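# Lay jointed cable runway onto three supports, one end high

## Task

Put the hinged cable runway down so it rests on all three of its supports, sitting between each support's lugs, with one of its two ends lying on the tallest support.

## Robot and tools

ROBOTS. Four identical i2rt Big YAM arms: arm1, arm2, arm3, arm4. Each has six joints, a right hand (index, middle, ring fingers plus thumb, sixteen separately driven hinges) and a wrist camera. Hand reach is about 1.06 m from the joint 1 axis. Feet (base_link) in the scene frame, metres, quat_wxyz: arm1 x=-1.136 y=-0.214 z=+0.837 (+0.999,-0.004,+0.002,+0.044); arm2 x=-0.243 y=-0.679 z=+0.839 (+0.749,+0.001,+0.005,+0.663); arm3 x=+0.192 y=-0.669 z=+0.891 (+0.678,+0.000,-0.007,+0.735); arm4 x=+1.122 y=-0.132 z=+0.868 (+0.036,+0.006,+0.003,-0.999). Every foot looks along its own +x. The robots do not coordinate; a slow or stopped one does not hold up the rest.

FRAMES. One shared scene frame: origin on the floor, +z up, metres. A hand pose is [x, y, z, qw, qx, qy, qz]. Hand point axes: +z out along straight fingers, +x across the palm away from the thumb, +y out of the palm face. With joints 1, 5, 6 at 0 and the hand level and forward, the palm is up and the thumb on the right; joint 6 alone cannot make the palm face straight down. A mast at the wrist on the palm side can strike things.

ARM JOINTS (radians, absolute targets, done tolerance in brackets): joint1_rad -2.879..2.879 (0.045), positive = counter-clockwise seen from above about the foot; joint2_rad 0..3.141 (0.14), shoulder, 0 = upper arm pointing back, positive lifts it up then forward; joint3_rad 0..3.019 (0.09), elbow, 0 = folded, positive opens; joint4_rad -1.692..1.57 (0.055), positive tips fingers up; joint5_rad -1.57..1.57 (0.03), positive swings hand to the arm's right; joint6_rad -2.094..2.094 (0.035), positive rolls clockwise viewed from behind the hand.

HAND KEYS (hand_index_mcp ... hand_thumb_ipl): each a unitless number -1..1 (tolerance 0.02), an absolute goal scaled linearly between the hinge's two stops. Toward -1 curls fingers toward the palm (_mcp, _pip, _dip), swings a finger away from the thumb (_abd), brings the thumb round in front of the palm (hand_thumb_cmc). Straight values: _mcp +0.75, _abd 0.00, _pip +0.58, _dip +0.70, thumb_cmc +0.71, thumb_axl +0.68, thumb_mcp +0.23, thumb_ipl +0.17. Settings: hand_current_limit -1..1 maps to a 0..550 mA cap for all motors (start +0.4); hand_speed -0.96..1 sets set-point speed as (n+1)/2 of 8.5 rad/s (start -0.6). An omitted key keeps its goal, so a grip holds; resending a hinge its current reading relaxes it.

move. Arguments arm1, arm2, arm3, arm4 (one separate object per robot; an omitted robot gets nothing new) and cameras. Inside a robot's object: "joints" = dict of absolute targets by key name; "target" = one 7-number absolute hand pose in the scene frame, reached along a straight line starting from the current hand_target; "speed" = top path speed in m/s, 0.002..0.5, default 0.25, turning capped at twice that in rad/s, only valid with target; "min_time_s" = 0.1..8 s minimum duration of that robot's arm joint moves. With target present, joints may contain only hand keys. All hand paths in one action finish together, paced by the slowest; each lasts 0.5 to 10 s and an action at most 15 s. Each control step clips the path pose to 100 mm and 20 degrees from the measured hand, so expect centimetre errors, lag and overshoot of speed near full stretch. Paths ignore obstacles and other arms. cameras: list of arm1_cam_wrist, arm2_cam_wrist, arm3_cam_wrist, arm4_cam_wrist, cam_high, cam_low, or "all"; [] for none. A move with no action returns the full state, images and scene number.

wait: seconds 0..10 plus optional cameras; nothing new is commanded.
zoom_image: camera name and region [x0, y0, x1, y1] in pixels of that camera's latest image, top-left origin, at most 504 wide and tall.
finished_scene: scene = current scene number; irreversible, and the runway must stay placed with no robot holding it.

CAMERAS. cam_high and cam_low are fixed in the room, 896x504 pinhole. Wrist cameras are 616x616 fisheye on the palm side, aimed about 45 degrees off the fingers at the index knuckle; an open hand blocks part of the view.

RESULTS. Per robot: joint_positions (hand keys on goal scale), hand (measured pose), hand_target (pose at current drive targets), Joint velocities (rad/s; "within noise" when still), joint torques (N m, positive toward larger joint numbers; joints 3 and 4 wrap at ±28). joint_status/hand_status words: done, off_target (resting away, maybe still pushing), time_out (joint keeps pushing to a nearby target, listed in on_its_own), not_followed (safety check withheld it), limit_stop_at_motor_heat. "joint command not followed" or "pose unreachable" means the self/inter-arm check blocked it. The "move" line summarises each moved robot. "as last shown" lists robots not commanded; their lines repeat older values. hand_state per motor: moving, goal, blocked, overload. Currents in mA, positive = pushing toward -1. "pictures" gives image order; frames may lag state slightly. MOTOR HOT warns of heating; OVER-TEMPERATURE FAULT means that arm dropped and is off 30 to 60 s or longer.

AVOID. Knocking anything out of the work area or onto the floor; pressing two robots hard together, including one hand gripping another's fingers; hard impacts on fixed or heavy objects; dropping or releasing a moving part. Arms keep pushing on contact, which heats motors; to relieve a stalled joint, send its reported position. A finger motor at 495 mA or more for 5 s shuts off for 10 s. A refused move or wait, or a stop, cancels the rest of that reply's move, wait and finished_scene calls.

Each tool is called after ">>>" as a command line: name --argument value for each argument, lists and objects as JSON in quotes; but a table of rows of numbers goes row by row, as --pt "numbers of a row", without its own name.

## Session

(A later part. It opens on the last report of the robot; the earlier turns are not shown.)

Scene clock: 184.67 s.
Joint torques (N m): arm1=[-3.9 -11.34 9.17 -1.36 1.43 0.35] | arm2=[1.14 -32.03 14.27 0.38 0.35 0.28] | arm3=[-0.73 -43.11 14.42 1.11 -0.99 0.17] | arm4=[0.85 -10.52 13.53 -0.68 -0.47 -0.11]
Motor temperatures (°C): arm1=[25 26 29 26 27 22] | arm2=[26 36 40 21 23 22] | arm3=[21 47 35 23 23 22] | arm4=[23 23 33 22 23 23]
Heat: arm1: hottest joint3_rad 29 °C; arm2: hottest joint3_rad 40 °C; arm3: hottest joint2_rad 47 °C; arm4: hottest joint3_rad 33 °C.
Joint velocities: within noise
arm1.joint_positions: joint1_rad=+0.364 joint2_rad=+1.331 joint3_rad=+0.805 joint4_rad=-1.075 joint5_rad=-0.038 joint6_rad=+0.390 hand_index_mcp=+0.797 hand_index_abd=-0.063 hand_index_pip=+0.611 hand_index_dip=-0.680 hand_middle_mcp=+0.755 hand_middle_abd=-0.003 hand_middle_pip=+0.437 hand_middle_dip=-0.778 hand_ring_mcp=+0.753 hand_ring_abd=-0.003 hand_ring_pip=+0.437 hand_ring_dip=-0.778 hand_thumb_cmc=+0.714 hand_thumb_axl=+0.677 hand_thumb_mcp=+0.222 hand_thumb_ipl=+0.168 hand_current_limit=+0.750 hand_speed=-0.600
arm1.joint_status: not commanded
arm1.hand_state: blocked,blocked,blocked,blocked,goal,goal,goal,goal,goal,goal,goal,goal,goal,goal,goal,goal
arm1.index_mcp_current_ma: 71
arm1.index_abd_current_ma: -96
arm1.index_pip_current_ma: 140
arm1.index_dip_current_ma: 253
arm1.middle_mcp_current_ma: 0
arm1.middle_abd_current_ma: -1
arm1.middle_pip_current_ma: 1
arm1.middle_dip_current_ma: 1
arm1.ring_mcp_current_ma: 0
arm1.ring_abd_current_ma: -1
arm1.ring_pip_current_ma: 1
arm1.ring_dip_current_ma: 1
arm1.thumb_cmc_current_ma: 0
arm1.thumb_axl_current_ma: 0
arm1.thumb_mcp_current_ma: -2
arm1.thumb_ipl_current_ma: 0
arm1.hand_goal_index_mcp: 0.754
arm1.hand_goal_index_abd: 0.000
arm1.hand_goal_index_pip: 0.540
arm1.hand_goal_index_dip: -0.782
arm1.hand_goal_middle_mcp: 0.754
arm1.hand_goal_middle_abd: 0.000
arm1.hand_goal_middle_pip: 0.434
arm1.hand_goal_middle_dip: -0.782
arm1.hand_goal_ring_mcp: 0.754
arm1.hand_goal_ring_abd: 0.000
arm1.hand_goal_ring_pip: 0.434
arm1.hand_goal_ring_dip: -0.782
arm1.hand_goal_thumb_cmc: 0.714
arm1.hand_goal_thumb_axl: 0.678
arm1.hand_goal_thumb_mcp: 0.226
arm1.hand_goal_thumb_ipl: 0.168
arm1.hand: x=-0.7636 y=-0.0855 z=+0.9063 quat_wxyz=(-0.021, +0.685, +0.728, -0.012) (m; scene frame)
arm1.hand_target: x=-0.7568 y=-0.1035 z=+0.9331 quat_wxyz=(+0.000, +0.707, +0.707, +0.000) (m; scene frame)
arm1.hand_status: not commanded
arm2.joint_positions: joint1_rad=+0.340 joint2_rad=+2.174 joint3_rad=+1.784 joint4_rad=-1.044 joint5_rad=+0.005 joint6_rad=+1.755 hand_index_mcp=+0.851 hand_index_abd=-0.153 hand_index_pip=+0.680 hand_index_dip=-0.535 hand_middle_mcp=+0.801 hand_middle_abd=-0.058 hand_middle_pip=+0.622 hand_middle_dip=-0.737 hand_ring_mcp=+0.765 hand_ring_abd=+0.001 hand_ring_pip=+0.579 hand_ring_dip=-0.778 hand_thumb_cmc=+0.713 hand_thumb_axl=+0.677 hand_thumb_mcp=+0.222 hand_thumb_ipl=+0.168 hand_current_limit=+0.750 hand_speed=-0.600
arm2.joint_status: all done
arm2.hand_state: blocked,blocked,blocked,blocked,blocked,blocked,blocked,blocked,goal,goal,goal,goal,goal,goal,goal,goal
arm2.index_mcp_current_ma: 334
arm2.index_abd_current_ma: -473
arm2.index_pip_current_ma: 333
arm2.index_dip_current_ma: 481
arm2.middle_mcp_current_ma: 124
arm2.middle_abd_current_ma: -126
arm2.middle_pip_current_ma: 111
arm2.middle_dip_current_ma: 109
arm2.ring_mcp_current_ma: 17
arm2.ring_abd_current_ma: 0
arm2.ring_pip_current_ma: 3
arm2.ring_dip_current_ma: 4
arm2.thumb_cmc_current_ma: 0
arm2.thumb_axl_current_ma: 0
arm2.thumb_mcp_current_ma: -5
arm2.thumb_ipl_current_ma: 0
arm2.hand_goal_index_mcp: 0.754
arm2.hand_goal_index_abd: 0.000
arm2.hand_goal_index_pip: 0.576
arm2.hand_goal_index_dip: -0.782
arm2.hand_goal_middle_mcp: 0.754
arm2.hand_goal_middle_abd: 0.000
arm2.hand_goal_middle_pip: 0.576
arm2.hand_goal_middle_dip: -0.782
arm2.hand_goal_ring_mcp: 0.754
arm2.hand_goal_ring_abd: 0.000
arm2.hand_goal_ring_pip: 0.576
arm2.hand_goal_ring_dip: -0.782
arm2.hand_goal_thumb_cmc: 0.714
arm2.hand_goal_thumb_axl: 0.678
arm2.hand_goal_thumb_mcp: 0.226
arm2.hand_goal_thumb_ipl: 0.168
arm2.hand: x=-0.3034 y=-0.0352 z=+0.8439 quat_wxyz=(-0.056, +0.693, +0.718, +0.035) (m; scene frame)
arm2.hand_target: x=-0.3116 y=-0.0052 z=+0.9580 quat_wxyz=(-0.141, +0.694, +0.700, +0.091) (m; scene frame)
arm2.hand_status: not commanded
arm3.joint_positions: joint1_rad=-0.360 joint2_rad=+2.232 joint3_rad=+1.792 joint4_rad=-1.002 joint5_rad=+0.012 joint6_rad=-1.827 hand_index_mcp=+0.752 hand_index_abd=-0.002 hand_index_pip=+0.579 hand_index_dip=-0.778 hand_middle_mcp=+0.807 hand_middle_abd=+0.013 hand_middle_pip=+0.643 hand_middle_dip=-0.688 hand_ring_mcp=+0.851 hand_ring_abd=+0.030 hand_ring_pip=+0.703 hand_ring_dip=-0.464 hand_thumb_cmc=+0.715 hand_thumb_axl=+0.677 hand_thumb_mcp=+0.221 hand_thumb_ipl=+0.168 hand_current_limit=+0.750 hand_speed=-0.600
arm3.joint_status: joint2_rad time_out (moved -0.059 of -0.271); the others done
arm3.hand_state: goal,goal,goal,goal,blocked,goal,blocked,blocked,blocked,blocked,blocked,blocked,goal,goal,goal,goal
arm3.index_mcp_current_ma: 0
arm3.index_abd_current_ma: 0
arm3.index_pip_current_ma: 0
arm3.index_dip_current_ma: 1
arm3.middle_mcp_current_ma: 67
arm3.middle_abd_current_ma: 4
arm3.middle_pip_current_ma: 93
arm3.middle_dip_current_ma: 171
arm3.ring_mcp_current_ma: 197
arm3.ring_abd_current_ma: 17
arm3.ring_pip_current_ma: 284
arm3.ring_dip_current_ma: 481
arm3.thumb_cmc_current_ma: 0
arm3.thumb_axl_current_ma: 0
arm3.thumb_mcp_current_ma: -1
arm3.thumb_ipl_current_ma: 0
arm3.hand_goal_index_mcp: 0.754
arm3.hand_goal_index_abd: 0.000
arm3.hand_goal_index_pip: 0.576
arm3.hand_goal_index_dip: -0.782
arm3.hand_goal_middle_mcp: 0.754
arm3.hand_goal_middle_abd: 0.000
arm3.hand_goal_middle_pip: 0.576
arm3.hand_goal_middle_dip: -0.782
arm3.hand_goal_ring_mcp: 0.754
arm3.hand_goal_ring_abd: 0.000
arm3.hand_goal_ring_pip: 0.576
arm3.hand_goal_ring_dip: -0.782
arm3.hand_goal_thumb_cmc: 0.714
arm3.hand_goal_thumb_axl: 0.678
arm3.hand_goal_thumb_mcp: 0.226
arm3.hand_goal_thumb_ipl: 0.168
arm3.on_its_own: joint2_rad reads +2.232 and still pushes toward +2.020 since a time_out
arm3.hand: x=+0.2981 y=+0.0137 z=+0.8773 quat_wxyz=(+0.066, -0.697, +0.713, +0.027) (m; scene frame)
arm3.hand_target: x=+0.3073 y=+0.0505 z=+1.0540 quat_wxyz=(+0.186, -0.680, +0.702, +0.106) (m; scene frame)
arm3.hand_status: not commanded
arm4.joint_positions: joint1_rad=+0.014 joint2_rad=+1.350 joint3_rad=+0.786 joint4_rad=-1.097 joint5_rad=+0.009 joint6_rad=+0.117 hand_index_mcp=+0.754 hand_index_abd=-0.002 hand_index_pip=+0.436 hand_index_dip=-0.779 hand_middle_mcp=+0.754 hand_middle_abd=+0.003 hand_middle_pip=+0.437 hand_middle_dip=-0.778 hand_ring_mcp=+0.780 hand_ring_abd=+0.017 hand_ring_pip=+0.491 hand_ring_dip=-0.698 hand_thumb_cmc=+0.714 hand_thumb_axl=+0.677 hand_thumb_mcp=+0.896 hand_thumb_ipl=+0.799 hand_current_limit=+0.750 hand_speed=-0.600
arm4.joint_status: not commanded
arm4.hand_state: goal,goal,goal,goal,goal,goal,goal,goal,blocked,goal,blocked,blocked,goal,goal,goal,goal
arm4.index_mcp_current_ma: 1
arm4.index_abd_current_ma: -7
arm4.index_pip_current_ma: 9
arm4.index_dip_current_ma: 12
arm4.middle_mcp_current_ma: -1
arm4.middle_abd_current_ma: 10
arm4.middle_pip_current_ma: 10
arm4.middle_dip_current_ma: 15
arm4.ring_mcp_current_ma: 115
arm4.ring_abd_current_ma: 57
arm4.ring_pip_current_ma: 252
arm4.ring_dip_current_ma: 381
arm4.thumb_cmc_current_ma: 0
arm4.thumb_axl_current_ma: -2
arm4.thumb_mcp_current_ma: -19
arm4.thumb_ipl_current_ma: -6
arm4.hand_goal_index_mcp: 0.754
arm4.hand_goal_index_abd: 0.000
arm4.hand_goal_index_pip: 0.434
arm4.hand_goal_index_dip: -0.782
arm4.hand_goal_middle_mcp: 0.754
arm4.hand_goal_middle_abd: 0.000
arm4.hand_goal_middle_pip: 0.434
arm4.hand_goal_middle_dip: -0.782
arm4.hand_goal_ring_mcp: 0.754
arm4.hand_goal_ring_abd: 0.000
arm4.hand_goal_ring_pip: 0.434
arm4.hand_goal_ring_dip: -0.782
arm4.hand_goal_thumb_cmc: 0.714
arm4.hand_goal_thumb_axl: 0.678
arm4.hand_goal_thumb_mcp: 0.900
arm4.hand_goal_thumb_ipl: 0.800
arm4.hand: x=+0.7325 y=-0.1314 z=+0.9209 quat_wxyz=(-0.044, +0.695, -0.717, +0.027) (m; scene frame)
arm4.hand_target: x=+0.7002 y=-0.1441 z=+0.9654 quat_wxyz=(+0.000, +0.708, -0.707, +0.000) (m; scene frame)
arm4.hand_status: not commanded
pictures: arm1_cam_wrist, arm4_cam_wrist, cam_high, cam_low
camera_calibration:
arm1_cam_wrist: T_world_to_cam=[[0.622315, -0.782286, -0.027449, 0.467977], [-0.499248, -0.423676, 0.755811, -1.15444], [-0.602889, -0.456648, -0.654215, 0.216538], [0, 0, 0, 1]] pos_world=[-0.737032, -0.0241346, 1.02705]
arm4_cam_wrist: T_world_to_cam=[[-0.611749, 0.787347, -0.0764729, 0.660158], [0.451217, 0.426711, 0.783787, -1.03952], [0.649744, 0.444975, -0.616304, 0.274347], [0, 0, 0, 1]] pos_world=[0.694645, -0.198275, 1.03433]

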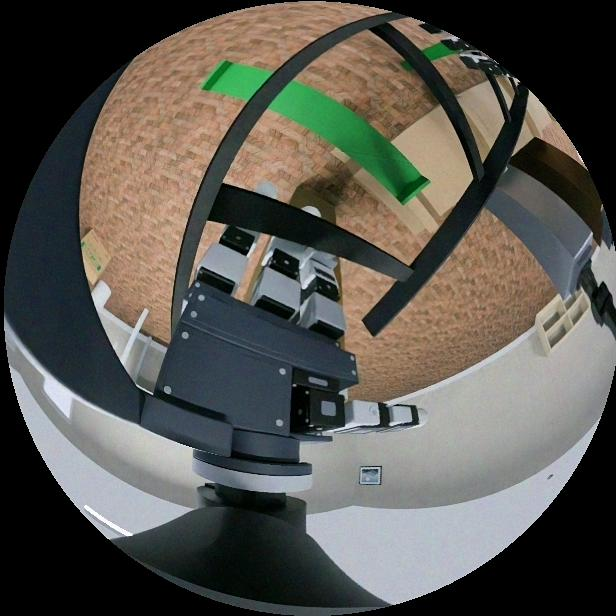

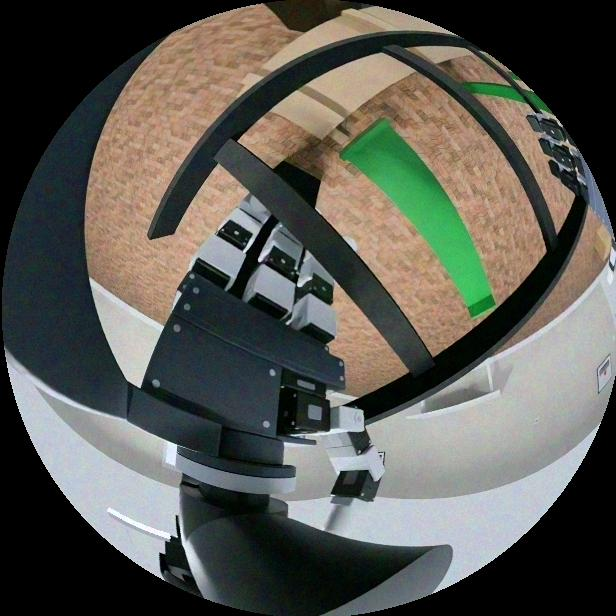

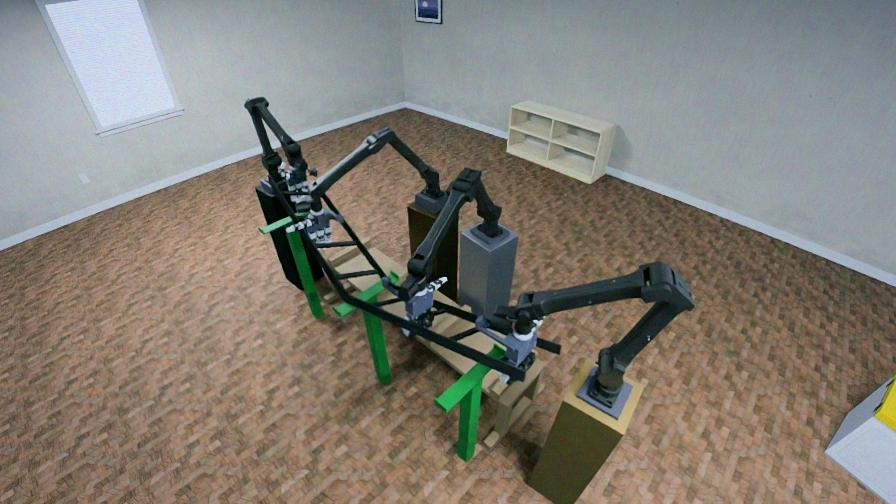

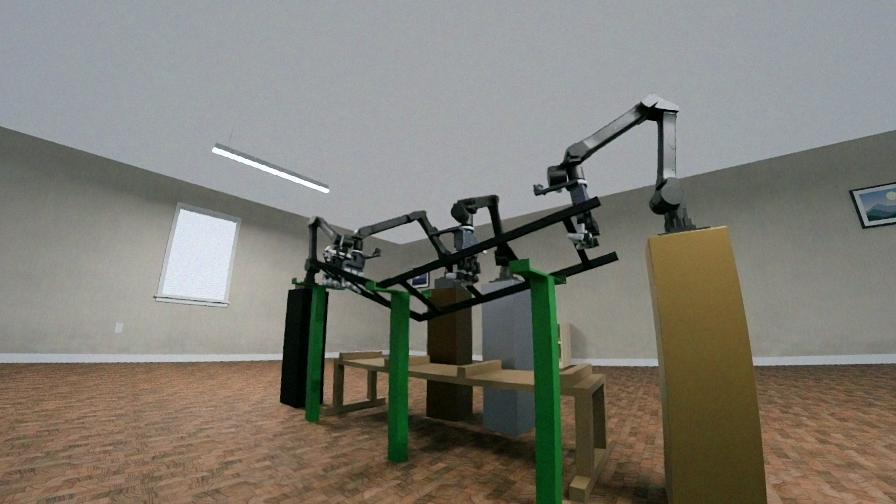

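>>> move --arm1 '{"target": [-0.756, -0.110, 0.965, 0, 0.7071, 0.7071, 0], "speed": 0.04}' --arm4 '{"target": [0.695, -0.155, 0.985, 0, 0.7071, -0.7071, 0], "speed": 0.04}' --cameras '["arm1_cam_wrist", "arm2_cam_wrist", "arm3_cam_wrist", "cam_low"]'

Scene clock: 187.07 s.
Joint torques (N m): arm1=[-2.73 -6.71 11.45 -0.27 0.27 0.2] | arm2=[0.62 -40 15.71 -2.65 0.59 0.53] | arm3=[0.38 -40.76 16.44 1.69 -1.41 0.41] | arm4=[2.43 -11.11 14.57 0.34 -1.58 -0.07]
Motor temperatures (°C): arm1=[25 26 29 26 27 22] | arm2=[26 36 41 21 23 22] | arm3=[21 47 35 23 23 22] | arm4=[23 23 33 22 23 23]
Heat: arm1: hottest joint3_rad 29 °C; arm2: hottest joint3_rad 41 °C; arm3: hottest joint2_rad 47 °C; arm4: hottest joint3_rad 33 °C.
move: arm1 off_target; arm4 off_target
Joint velocities: within noise
arm1.joint_positions: joint1_rad=+0.328 joint2_rad=+1.239 joint3_rad=+0.838 joint4_rad=-1.200 joint5_rad=-0.009 joint6_rad=+0.385 hand_index_mcp=+0.755 hand_index_abd=-0.003 hand_index_pip=+0.543 hand_index_dip=-0.778 hand_middle_mcp=+0.755 hand_middle_abd=-0.004 hand_middle_pip=+0.437 hand_middle_dip=-0.778 hand_ring_mcp=+0.755 hand_ring_abd=-0.004 hand_ring_pip=+0.437 hand_ring_dip=-0.778 hand_thumb_cmc=+0.714 hand_thumb_axl=+0.677 hand_thumb_mcp=+0.222 hand_thumb_ipl=+0.168 hand_current_limit=+0.750 hand_speed=-0.600
arm1.joint_status: not commanded
arm1.hand_state: goal,goal,goal,goal,goal,goal,goal,goal,goal,goal,goal,goal,goal,goal,goal,goal
arm1.index_mcp_current_ma: 0
arm1.index_abd_current_ma: -1
arm1.index_pip_current_ma: 1
arm1.index_dip_current_ma: 1
arm1.middle_mcp_current_ma: 0
arm1.middle_abd_current_ma: -1
arm1.middle_pip_current_ma: 1
arm1.middle_dip_current_ma: 1
arm1.ring_mcp_current_ma: 0
arm1.ring_abd_current_ma: -1
arm1.ring_pip_current_ma: 1
arm1.ring_dip_current_ma: 1
arm1.thumb_cmc_current_ma: 0
arm1.thumb_axl_current_ma: 0
arm1.thumb_mcp_current_ma: -2
arm1.thumb_ipl_current_ma: 0
arm1.hand_goal_index_mcp: 0.754
arm1.hand_goal_index_abd: 0.000
arm1.hand_goal_index_pip: 0.540
arm1.hand_goal_index_dip: -0.782
arm1.hand_goal_middle_mcp: 0.754
arm1.hand_goal_middle_abd: 0.000
arm1.hand_goal_middle_pip: 0.434
arm1.hand_goal_middle_dip: -0.782
arm1.hand_goal_ring_mcp: 0.754
arm1.hand_goal_ring_abd: 0.000
arm1.hand_goal_ring_pip: 0.434
arm1.hand_goal_ring_dip: -0.782
arm1.hand_goal_thumb_cmc: 0.714
arm1.hand_goal_thumb_axl: 0.678
arm1.hand_goal_thumb_mcp: 0.226
arm1.hand_goal_thumb_ipl: 0.168
arm1.on_its_own: hand_index_pip moved -0.068 to your old target +0.540
arm1.hand: x=-0.7697 y=-0.1083 z=+0.9469 quat_wxyz=(-0.008, +0.696, +0.717, -0.016) (m; scene frame)
arm1.hand_target: x=-0.7565 y=-0.1101 z=+0.9650 quat_wxyz=(+0.000, +0.707, +0.707, +0.000) (m; scene frame)
arm1.hand_status: off_target (0.023 m and 2.7 deg from the pose sent, 0.064 m and 4.4 deg at the start)
arm2, arm3: as last shown
arm2.joint_positions: joint1_rad=+0.347 joint2_rad=+2.267 joint3_rad=+1.757 joint4_rad=-0.978 joint5_rad=+0.000 joint6_rad=+1.727 hand_index_mcp=+0.841 hand_index_abd=-0.150 hand_index_pip=+0.680 hand_index_dip=-0.468 hand_middle_mcp=+0.747 hand_middle_abd=-0.076 hand_middle_pip=+0.616 hand_middle_dip=-0.724 hand_ring_mcp=+0.756 hand_ring_abd=+0.001 hand_ring_pip=+0.579 hand_ring_dip=-0.778 hand_thumb_cmc=+0.713 hand_thumb_axl=+0.677 hand_thumb_mcp=+0.222 hand_thumb_ipl=+0.168 hand_current_limit=+0.750 hand_speed=-0.600
arm2.hand_state: blocked,blocked,blocked,blocked,goal,blocked,blocked,blocked,goal,goal,goal,goal,goal,goal,goal,goal
arm2.index_mcp_current_ma: 285
arm2.index_abd_current_ma: -462
arm2.middle_mcp_current_ma: -10
arm2.middle_abd_current_ma: -183
arm2.middle_pip_current_ma: 90
arm2.middle_dip_current_ma: 152
arm2.ring_mcp_current_ma: 2
arm2.ring_pip_current_ma: 2
arm2.thumb_mcp_current_ma: -6
arm2.hand: x=-0.3066 y=-0.0425 z=+0.7771 quat_wxyz=(-0.036, +0.682, +0.731, +0.018) (m; scene frame)
arm2.hand_target: x=-0.3117 y=-0.0054 z=+0.9577 quat_wxyz=(-0.141, +0.694, +0.700, +0.091) (m; scene frame)
arm3.joint_positions: joint1_rad=-0.376 joint2_rad=+2.210 joint3_rad=+1.769 joint4_rad=-1.017 joint5_rad=+0.021 joint6_rad=-1.852 hand_index_mcp=+0.751 hand_index_abd=-0.002 hand_index_pip=+0.578 hand_index_dip=-0.778 hand_middle_mcp=+0.811 hand_middle_abd=+0.010 hand_middle_pip=+0.644 hand_middle_dip=-0.692 hand_ring_mcp=+0.864 hand_ring_abd=+0.039 hand_ring_pip=+0.703 hand_ring_dip=-0.469 hand_thumb_cmc=+0.714 hand_thumb_axl=+0.677 hand_thumb_mcp=+0.221 hand_thumb_ipl=+0.168 hand_current_limit=+0.750 hand_speed=-0.600
arm3.index_mcp_current_ma: -1
arm3.middle_mcp_current_ma: 76
arm3.middle_abd_current_ma: 3
arm3.middle_pip_current_ma: 95
arm3.middle_dip_current_ma: 156
arm3.ring_mcp_current_ma: 245
arm3.ring_abd_current_ma: 27
arm3.on_its_own: joint2_rad reads +2.210 and still pushes toward +2.020 since a time_out
arm3.hand: x=+0.3074 y=+0.0000 z=+0.8819 quat_wxyz=(+0.062, -0.700, +0.711, +0.018) (m; scene frame)
arm3.hand_target: x=+0.3072 y=+0.0505 z=+1.0540 quat_wxyz=(+0.186, -0.680, +0.702, +0.106) (m; scene frame)
arm4.joint_positions: joint1_rad=+0.025 joint2_rad=+1.335 joint3_rad=+0.814 joint4_rad=-1.190 joint5_rad=+0.035 joint6_rad=+0.136 hand_index_mcp=+0.754 hand_index_abd=-0.002 hand_index_pip=+0.436 hand_index_dip=-0.779 hand_middle_mcp=+0.754 hand_middle_abd=+0.003 hand_middle_pip=+0.437 hand_middle_dip=-0.778 hand_ring_mcp=+0.817 hand_ring_abd=+0.049 hand_ring_pip=+0.505 hand_ring_dip=-0.696 hand_thumb_cmc=+0.714 hand_thumb_axl=+0.677 hand_thumb_mcp=+0.896 hand_thumb_ipl=+0.799 hand_current_limit=+0.750 hand_speed=-0.600
arm4.joint_status: not commanded
arm4.hand_state: goal,goal,goal,goal,goal,goal,goal,goal,blocked,blocked,blocked,blocked,goal,goal,goal,goal
arm4.index_mcp_current_ma: -1
arm4.index_abd_current_ma: -7
arm4.index_pip_current_ma: 8
arm4.index_dip_current_ma: 12
arm4.middle_mcp_current_ma: -2
arm4.middle_abd_current_ma: 9
arm4.middle_pip_current_ma: 10
arm4.middle_dip_current_ma: 15
arm4.ring_mcp_current_ma: 300
arm4.ring_abd_current_ma: 186
arm4.ring_pip_current_ma: 317
arm4.ring_dip_current_ma: 394
arm4.thumb_cmc_current_ma: 0
arm4.thumb_axl_current_ma: -2
arm4.thumb_mcp_current_ma: -18
arm4.thumb_ipl_current_ma: -6
arm4.hand_goal_index_mcp: 0.754
arm4.hand_goal_index_abd: 0.000
arm4.hand_goal_index_pip: 0.434
arm4.hand_goal_index_dip: -0.782
arm4.hand_goal_middle_mcp: 0.754
arm4.hand_goal_middle_abd: 0.000
arm4.hand_goal_middle_pip: 0.434
arm4.hand_goal_middle_dip: -0.782
arm4.hand_goal_ring_mcp: 0.754
arm4.hand_goal_ring_abd: 0.000
arm4.hand_goal_ring_pip: 0.434
arm4.hand_goal_ring_dip: -0.782
arm4.hand_goal_thumb_cmc: 0.714
arm4.hand_goal_thumb_axl: 0.678
arm4.hand_goal_thumb_mcp: 0.900
arm4.hand_goal_thumb_ipl: 0.800
arm4.hand: x=+0.7424 y=-0.1287 z=+0.9330 quat_wxyz=(-0.072, +0.692, -0.718, +0.032) (m; scene frame)
arm4.hand_target: x=+0.7004 y=-0.1537 z=+0.9866 quat_wxyz=(+0.000, +0.708, -0.706, +0.001) (m; scene frame)
arm4.hand_status: off_target (0.075 m and 9.3 deg from the pose sent, 0.078 m and 6.2 deg at the start)
pictures: arm1_cam_wrist, arm2_cam_wrist, arm3_cam_wrist, cam_low
camera_calibration:
arm1_cam_wrist: T_world_to_cam=[[0.598569, -0.801071, 0.000651189, 0.408078], [-0.521145, -0.388787, 0.759772, -1.21455], [-0.608378, -0.455115, -0.65019, 0.221046], [0, 0, 0, 1]] pos_world=[-0.742742, -0.0447022, 1.06624]
arm2_cam_wrist: T_world_to_cam=[[0.658927, -0.751246, -0.0380109, 0.231362], [-0.549375, -0.515151, 0.657881, -0.739877], [-0.513811, -0.412613, -0.752162, 0.536873], [0, 0, 0, 1]] pos_world=[-0.283069, 0.0141823, 0.89936]
arm3_cam_wrist: T_world_to_cam=[[-0.600701, 0.798009, 0.0483631, 0.176983], [0.514541, 0.339604, 0.787348, -0.896235], [0.611887, 0.497846, -0.614609, 0.482808], [0, 0, 0, 1]] pos_world=[0.27204, -0.0772332, 0.993828]

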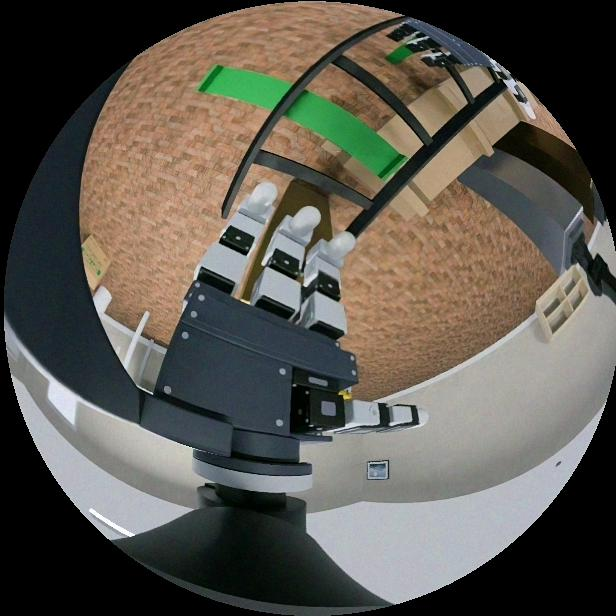

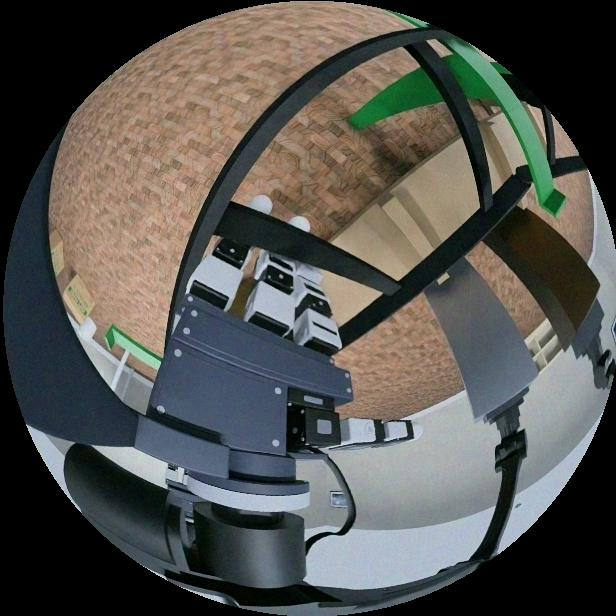

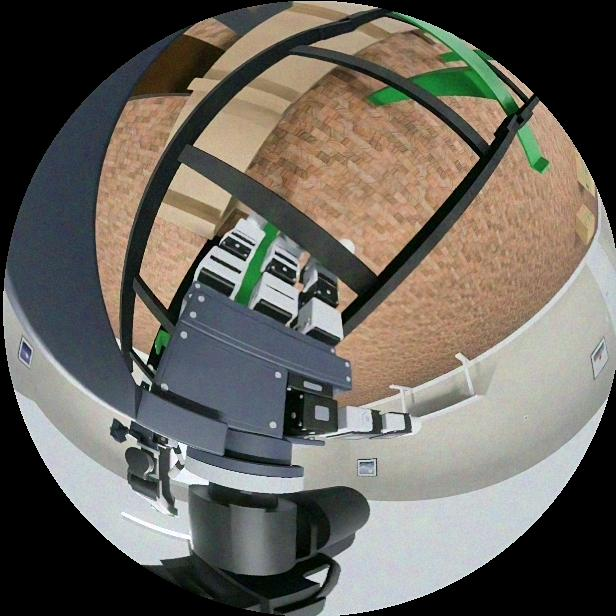

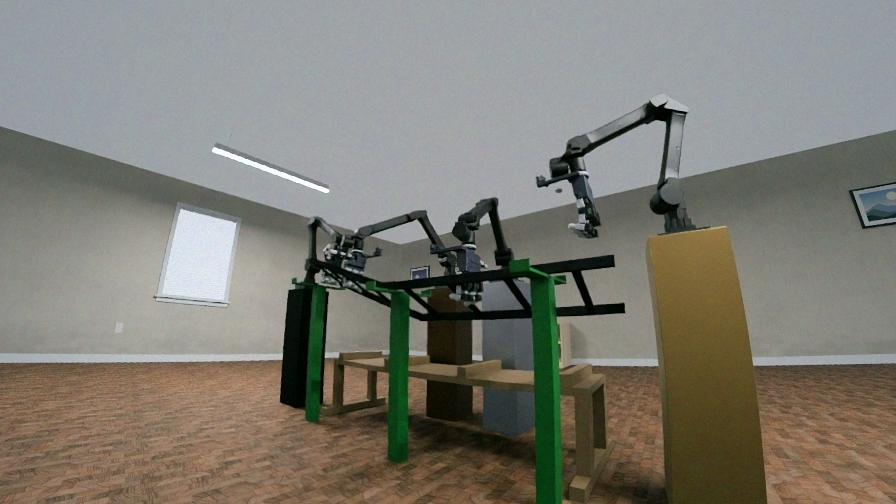

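>>> move --arm4 '{"target": [0.700, -0.150, 0.935, 0, 0.7071, -0.7071, 0], "speed": 0.05}' --cameras '["arm1_cam_wrist", "arm4_cam_wrist", "cam_low"]'

>>> zoom_image --camera "arm1_cam_wrist" --region '[200, 60, 440, 260]'

>>> zoom_image --camera "cam_low" --region '[480, 220, 660, 340]'

Scene clock: 189.27 s.
Joint torques (N m): arm1=[-2.67 -6.71 11.45 -0.28 0.27 0.2] | arm2=[-0.15 -40.06 15.71 -2.63 0.88 0.47] | arm3=[0.26 -40.64 17.46 1.62 -0.9 0.31] | arm4=[1.32 -8.88 10.09 2.15 -1.16 -0.05]
Motor temperatures (°C): arm1=[25 26 29 26 26 22] | arm2=[26 37 40 21 23 22] | arm3=[21 47 35 23 23 22] | arm4=[23 23 33 22 23 23]
Heat: arm1: hottest joint3_rad 29 °C; arm2: hottest joint3_rad 40 °C; arm3: hottest joint2_rad 47 °C; arm4: hottest joint3_rad 33 °C.
move: arm4 off_target
Joint velocities: within noise
arm1.joint_positions: joint1_rad=+0.328 joint2_rad=+1.239 joint3_rad=+0.838 joint4_rad=-1.200 joint5_rad=-0.009 joint6_rad=+0.385 hand_index_mcp=+0.755 hand_index_abd=-0.003 hand_index_pip=+0.543 hand_index_dip=-0.778 hand_middle_mcp=+0.755 hand_middle_abd=-0.004 hand_middle_pip=+0.437 hand_middle_dip=-0.778 hand_ring_mcp=+0.755 hand_ring_abd=-0.004 hand_ring_pip=+0.437 hand_ring_dip=-0.778 hand_thumb_cmc=+0.714 hand_thumb_axl=+0.677 hand_thumb_mcp=+0.222 hand_thumb_ipl=+0.168 hand_current_limit=+0.750 hand_speed=-0.600
arm1.joint_status: not commanded
arm1.hand_state: goal,goal,goal,goal,goal,goal,goal,goal,goal,goal,goal,goal,goal,goal,goal,goal
arm1.index_mcp_current_ma: 0
arm1.index_abd_current_ma: -1
arm1.index_pip_current_ma: 1
arm1.index_dip_current_ma: 1
arm1.middle_mcp_current_ma: 0
arm1.middle_abd_current_ma: -1
arm1.middle_pip_current_ma: 1
arm1.middle_dip_current_ma: 1
arm1.ring_mcp_current_ma: 0
arm1.ring_abd_current_ma: -1
arm1.ring_pip_current_ma: 1
arm1.ring_dip_current_ma: 1
arm1.thumb_cmc_current_ma: 0
arm1.thumb_axl_current_ma: 0
arm1.thumb_mcp_current_ma: -2
arm1.thumb_ipl_current_ma: 0
arm1.hand_goal_index_mcp: 0.754
arm1.hand_goal_index_abd: 0.000
arm1.hand_goal_index_pip: 0.540
arm1.hand_goal_index_dip: -0.782
arm1.hand_goal_middle_mcp: 0.754
arm1.hand_goal_middle_abd: 0.000
arm1.hand_goal_middle_pip: 0.434
arm1.hand_goal_middle_dip: -0.782
arm1.hand_goal_ring_mcp: 0.754
arm1.hand_goal_ring_abd: 0.000
arm1.hand_goal_ring_pip: 0.434
arm1.hand_goal_ring_dip: -0.782
arm1.hand_goal_thumb_cmc: 0.714
arm1.hand_goal_thumb_axl: 0.678
arm1.hand_goal_thumb_mcp: 0.226
arm1.hand_goal_thumb_ipl: 0.168
arm1.hand: x=-0.7697 y=-0.1083 z=+0.9469 quat_wxyz=(-0.008, +0.696, +0.717, -0.016) (m; scene frame)
arm1.hand_target: x=-0.7565 y=-0.1101 z=+0.9650 quat_wxyz=(+0.000, +0.707, +0.707, +0.000) (m; scene frame)
arm1.hand_status: not commanded
arm2, arm3: as last shown
arm2.joint_positions: joint1_rad=+0.355 joint2_rad=+2.267 joint3_rad=+1.757 joint4_rad=-0.978 joint5_rad=-0.007 joint6_rad=+1.734 hand_index_mcp=+0.845 hand_index_abd=-0.148 hand_index_pip=+0.680 hand_index_dip=-0.468 hand_middle_mcp=+0.749 hand_middle_abd=-0.076 hand_middle_pip=+0.616 hand_middle_dip=-0.724 hand_ring_mcp=+0.756 hand_ring_abd=+0.001 hand_ring_pip=+0.579 hand_ring_dip=-0.778 hand_thumb_cmc=+0.713 hand_thumb_axl=+0.677 hand_thumb_mcp=+0.222 hand_thumb_ipl=+0.168 hand_current_limit=+0.750 hand_speed=-0.600
arm2.index_mcp_current_ma: 305
arm2.index_abd_current_ma: -452
arm2.middle_mcp_current_ma: -6
arm2.hand: x=-0.3134 y=-0.0439 z=+0.7766 quat_wxyz=(-0.038, +0.681, +0.731, +0.015) (m; scene frame)
arm2.hand_target: x=-0.3115 y=-0.0053 z=+0.9578 quat_wxyz=(-0.141, +0.694, +0.700, +0.091) (m; scene frame)
arm3.joint_positions: joint1_rad=-0.375 joint2_rad=+2.210 joint3_rad=+1.756 joint4_rad=-1.016 joint5_rad=+0.009 joint6_rad=-1.841 hand_index_mcp=+0.751 hand_index_abd=-0.002 hand_index_pip=+0.578 hand_index_dip=-0.778 hand_middle_mcp=+0.811 hand_middle_abd=+0.018 hand_middle_pip=+0.644 hand_middle_dip=-0.692 hand_ring_mcp=+0.864 hand_ring_abd=+0.049 hand_ring_pip=+0.703 hand_ring_dip=-0.462 hand_thumb_cmc=+0.714 hand_thumb_axl=+0.677 hand_thumb_mcp=+0.221 hand_thumb_ipl=+0.168 hand_current_limit=+0.750 hand_speed=-0.600
arm3.middle_abd_current_ma: 7
arm3.ring_abd_current_ma: 41
arm3.ring_pip_current_ma: 286
arm3.on_its_own: joint2_rad reads +2.210 and still pushes toward +2.020 since a time_out; joint3_rad reads +1.756 and still pushes toward +1.857 since a time_out
arm3.hand: x=+0.3033 y=-0.0031 z=+0.8784 quat_wxyz=(+0.054, -0.698, +0.714, +0.020) (m; scene frame)
arm3.hand_target: x=+0.3074 y=+0.0506 z=+1.0540 quat_wxyz=(+0.186, -0.680, +0.702, +0.106) (m; scene frame)
arm4.joint_positions: joint1_rad=+0.025 joint2_rad=+1.365 joint3_rad=+0.777 joint4_rad=-1.083 joint5_rad=+0.026 joint6_rad=+0.127 hand_index_mcp=+0.754 hand_index_abd=-0.002 hand_index_pip=+0.436 hand_index_dip=-0.779 hand_middle_mcp=+0.754 hand_middle_abd=+0.003 hand_middle_pip=+0.437 hand_middle_dip=-0.778 hand_ring_mcp=+0.837 hand_ring_abd=+0.049 hand_ring_pip=+0.506 hand_ring_dip=-0.721 hand_thumb_cmc=+0.714 hand_thumb_axl=+0.677 hand_thumb_mcp=+0.896 hand_thumb_ipl=+0.799 hand_current_limit=+0.750 hand_speed=-0.600
arm4.joint_status: not commanded
arm4.hand_state: goal,goal,goal,goal,goal,goal,goal,goal,blocked,blocked,blocked,blocked,goal,goal,goal,goal
arm4.index_mcp_current_ma: -1
arm4.index_abd_current_ma: -7
arm4.index_pip_current_ma: 8
arm4.index_dip_current_ma: 12
arm4.middle_mcp_current_ma: -2
arm4.middle_abd_current_ma: 9
arm4.middle_pip_current_ma: 10
arm4.middle_dip_current_ma: 15
arm4.ring_mcp_current_ma: 399
arm4.ring_abd_current_ma: 186
arm4.ring_pip_current_ma: 323
arm4.ring_dip_current_ma: 274
arm4.thumb_cmc_current_ma: 0
arm4.thumb_axl_current_ma: -2
arm4.thumb_mcp_current_ma: -18
arm4.thumb_ipl_current_ma: -6
arm4.hand_goal_index_mcp: 0.754
arm4.hand_goal_index_abd: 0.000
arm4.hand_goal_index_pip: 0.434
arm4.hand_goal_index_dip: -0.782
arm4.hand_goal_middle_mcp: 0.754
arm4.hand_goal_middle_abd: 0.000
arm4.hand_goal_middle_pip: 0.434
arm4.hand_goal_middle_dip: -0.782
arm4.hand_goal_ring_mcp: 0.754
arm4.hand_goal_ring_abd: 0.000
arm4.hand_goal_ring_pip: 0.434
arm4.hand_goal_ring_dip: -0.782
arm4.hand_goal_thumb_cmc: 0.714
arm4.hand_goal_thumb_axl: 0.678
arm4.hand_goal_thumb_mcp: 0.900
arm4.hand_goal_thumb_ipl: 0.800
arm4.hand: x=+0.7341 y=-0.1317 z=+0.9135 quat_wxyz=(-0.053, +0.695, -0.716, +0.023) (m; scene frame)
arm4.hand_target: x=+0.7024 y=-0.1497 z=+0.9373 quat_wxyz=(+0.000, +0.708, -0.707, +0.000) (m; scene frame)
arm4.hand_status: off_target (0.044 m and 6.9 deg from the pose sent, 0.047 m and 9.3 deg at the start)
pictures: arm1_cam_wrist, arm4_cam_wrist, cam_low
camera_calibration:
arm1_cam_wrist: T_world_to_cam=[[0.598569, -0.801071, 0.000651189, 0.408078], [-0.521145, -0.388787, 0.759772, -1.21455], [-0.608378, -0.455115, -0.65019, 0.221046], [0, 0, 0, 1]] pos_world=[-0.742742, -0.0447022, 1.06624]
arm4_cam_wrist: T_world_to_cam=[[-0.613548, 0.786853, -0.0664978, 0.652922], [0.443831, 0.413273, 0.795122, -1.04101], [0.653126, 0.458332, -0.602792, 0.255961], [0, 0, 0, 1]] pos_world=[0.695455, -0.200847, 1.02544]

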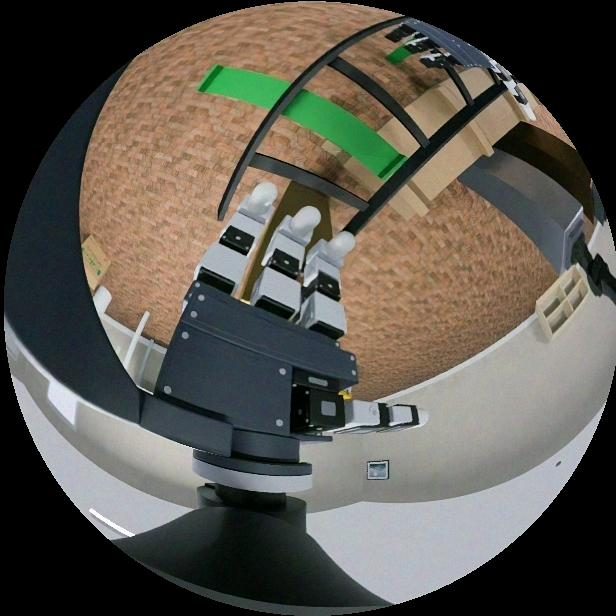

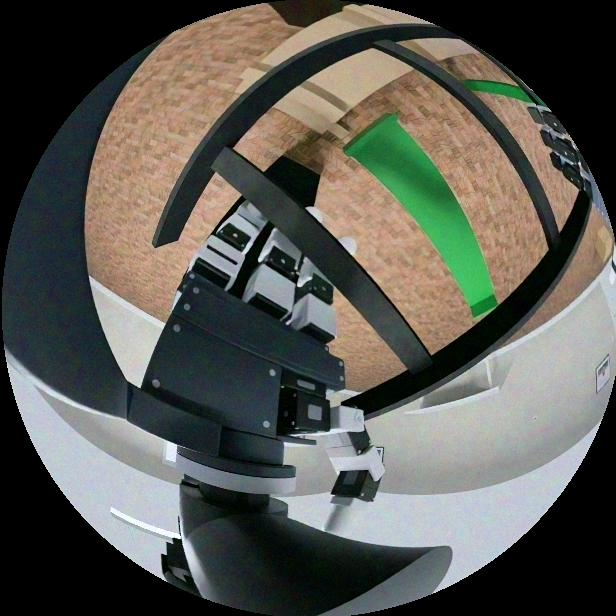

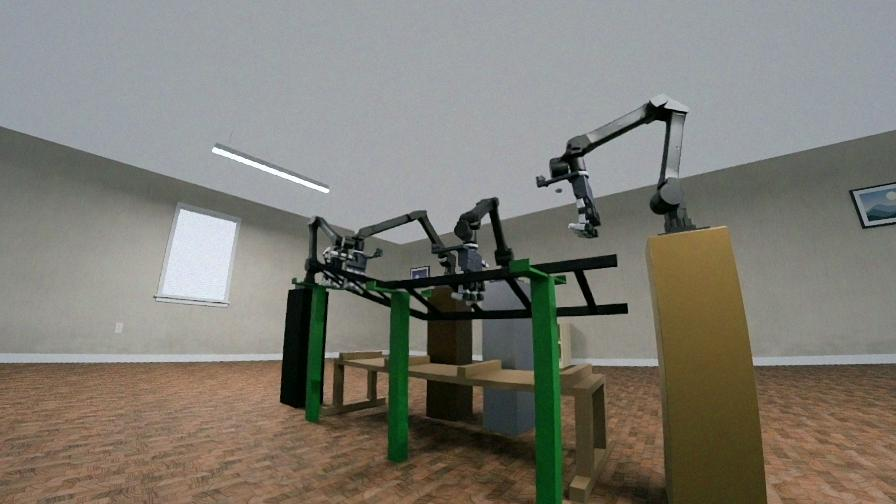

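Scaled by 2.100 from the camera's 616x616 image, which has a finer 880x880 frame.

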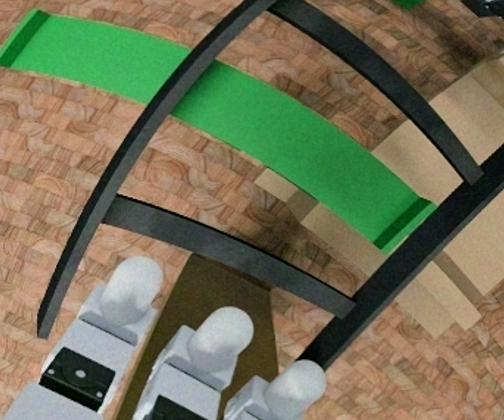

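Scaled by 2.800 from the camera's 896x504 image, which has a finer 1280x720 frame.

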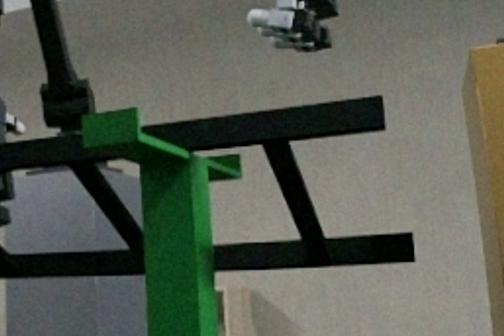

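>>> move --arm1 '{"target": [-0.845, -0.190, 0.86, -0.153, 0.6903, 0.6903, 0.153], "speed": 0.12, "joints": {"hand_index_pip": 0.434, "hand_thumb_mcp": 0.9, "hand_thumb_ipl": 0.8}}' --cameras '["arm1_cam_wrist"]'

Scene clock: 193.50 s.
Joint torques (N m): arm1=[-2.96 -1.79 7.28 0.42 -0.57 -0.13] | arm2=[-0.15 -39.94 15.72 -2.62 0.88 0.47] | arm3=[0.26 -40.59 17.46 1.63 -0.9 0.31] | arm4=[1.14 -8.47 10.09 2.17 -1.17 -0.07]
Motor temperatures (°C): arm1=[25 25 29 26 26 22] | arm2=[26 38 40 21 23 22] | arm3=[21 46 35 23 23 22] | arm4=[23 23 33 22 24 23]
Heat: arm1: hottest joint3_rad 29 °C; arm2: hottest joint3_rad 40 °C; arm3: hottest joint2_rad 46 °C; arm4: hottest joint3_rad 33 °C.
move: arm1 done
Joint velocities: within noise
arm1.joint_positions: joint1_rad=-0.215 joint2_rad=+1.092 joint3_rad=+0.434 joint4_rad=-0.982 joint5_rad=-0.435 joint6_rad=-0.141 hand_index_mcp=+0.755 hand_index_abd=-0.001 hand_index_pip=+0.438 hand_index_dip=-0.778 hand_middle_mcp=+0.755 hand_middle_abd=-0.002 hand_middle_pip=+0.437 hand_middle_dip=-0.778 hand_ring_mcp=+0.755 hand_ring_abd=-0.002 hand_ring_pip=+0.437 hand_ring_dip=-0.778 hand_thumb_cmc=+0.714 hand_thumb_axl=+0.677 hand_thumb_mcp=+0.894 hand_thumb_ipl=+0.798 hand_current_limit=+0.750 hand_speed=-0.600
arm1.joint_status: all done
arm1.hand_state: goal,goal,goal,goal,goal,goal,goal,goal,goal,goal,goal,goal,goal,goal,goal,goal
arm1.index_mcp_current_ma: 0
arm1.index_abd_current_ma: 0
arm1.index_pip_current_ma: 1
arm1.index_dip_current_ma: 1
arm1.middle_mcp_current_ma: 0
arm1.middle_abd_current_ma: 0
arm1.middle_pip_current_ma: 1
arm1.middle_dip_current_ma: 1
arm1.ring_mcp_current_ma: 0
arm1.ring_abd_current_ma: 0
arm1.ring_pip_current_ma: 1
arm1.ring_dip_current_ma: 1
arm1.thumb_cmc_current_ma: 0
arm1.thumb_axl_current_ma: 0
arm1.thumb_mcp_current_ma: -4
arm1.thumb_ipl_current_ma: -1
arm1.hand_goal_index_mcp: 0.754
arm1.hand_goal_index_abd: 0.000
arm1.hand_goal_index_pip: 0.434
arm1.hand_goal_index_dip: -0.782
arm1.hand_goal_middle_mcp: 0.754
arm1.hand_goal_middle_abd: 0.000
arm1.hand_goal_middle_pip: 0.434
arm1.hand_goal_middle_dip: -0.782
arm1.hand_goal_ring_mcp: 0.754
arm1.hand_goal_ring_abd: 0.000
arm1.hand_goal_ring_pip: 0.434
arm1.hand_goal_ring_dip: -0.782
arm1.hand_goal_thumb_cmc: 0.714
arm1.hand_goal_thumb_axl: 0.678
arm1.hand_goal_thumb_mcp: 0.900
arm1.hand_goal_thumb_ipl: 0.800
arm1.hand: x=-0.8497 y=-0.1866 z=+0.8591 quat_wxyz=(-0.156, +0.691, +0.690, +0.147) (m; scene frame)
arm1.hand_target: x=-0.8452 y=-0.1900 z=+0.8600 quat_wxyz=(-0.153, +0.690, +0.690, +0.153) (m; scene frame)
arm1.hand_status: done (0.006 m and 0.8 deg from the pose sent, 0.141 m and 25.8 deg at the start)
arm2, arm3, arm4: as last shown
arm3.on_its_own: joint2_rad reads +2.210 and still pushes toward +2.020 since a time_out; joint3_rad reads +1.756 and still pushes toward +1.857 since a time_out
pictures: arm1_cam_wrist
camera_calibration:
arm1_cam_wrist: T_world_to_cam=[[0.570405, -0.747652, -0.340081, 0.672104], [-0.551024, -0.65537, 0.516588, -1.08624], [-0.609106, -0.107272, -0.7858, 0.260488], [0, 0, 0, 1]] pos_world=[-0.823252, -0.181447, 0.994401]

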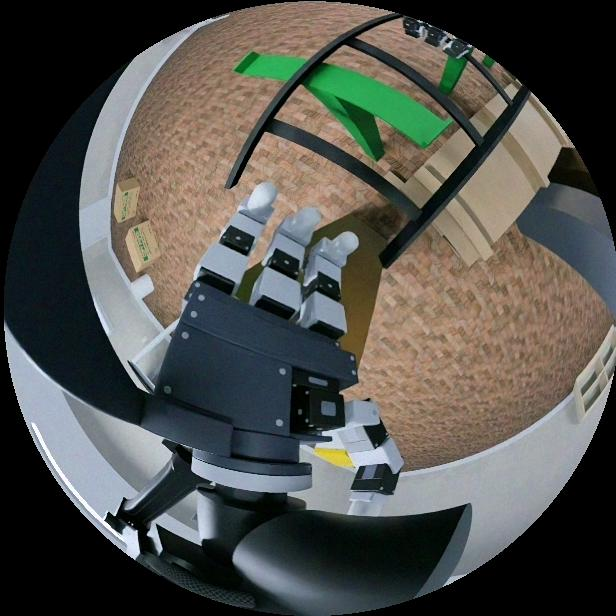

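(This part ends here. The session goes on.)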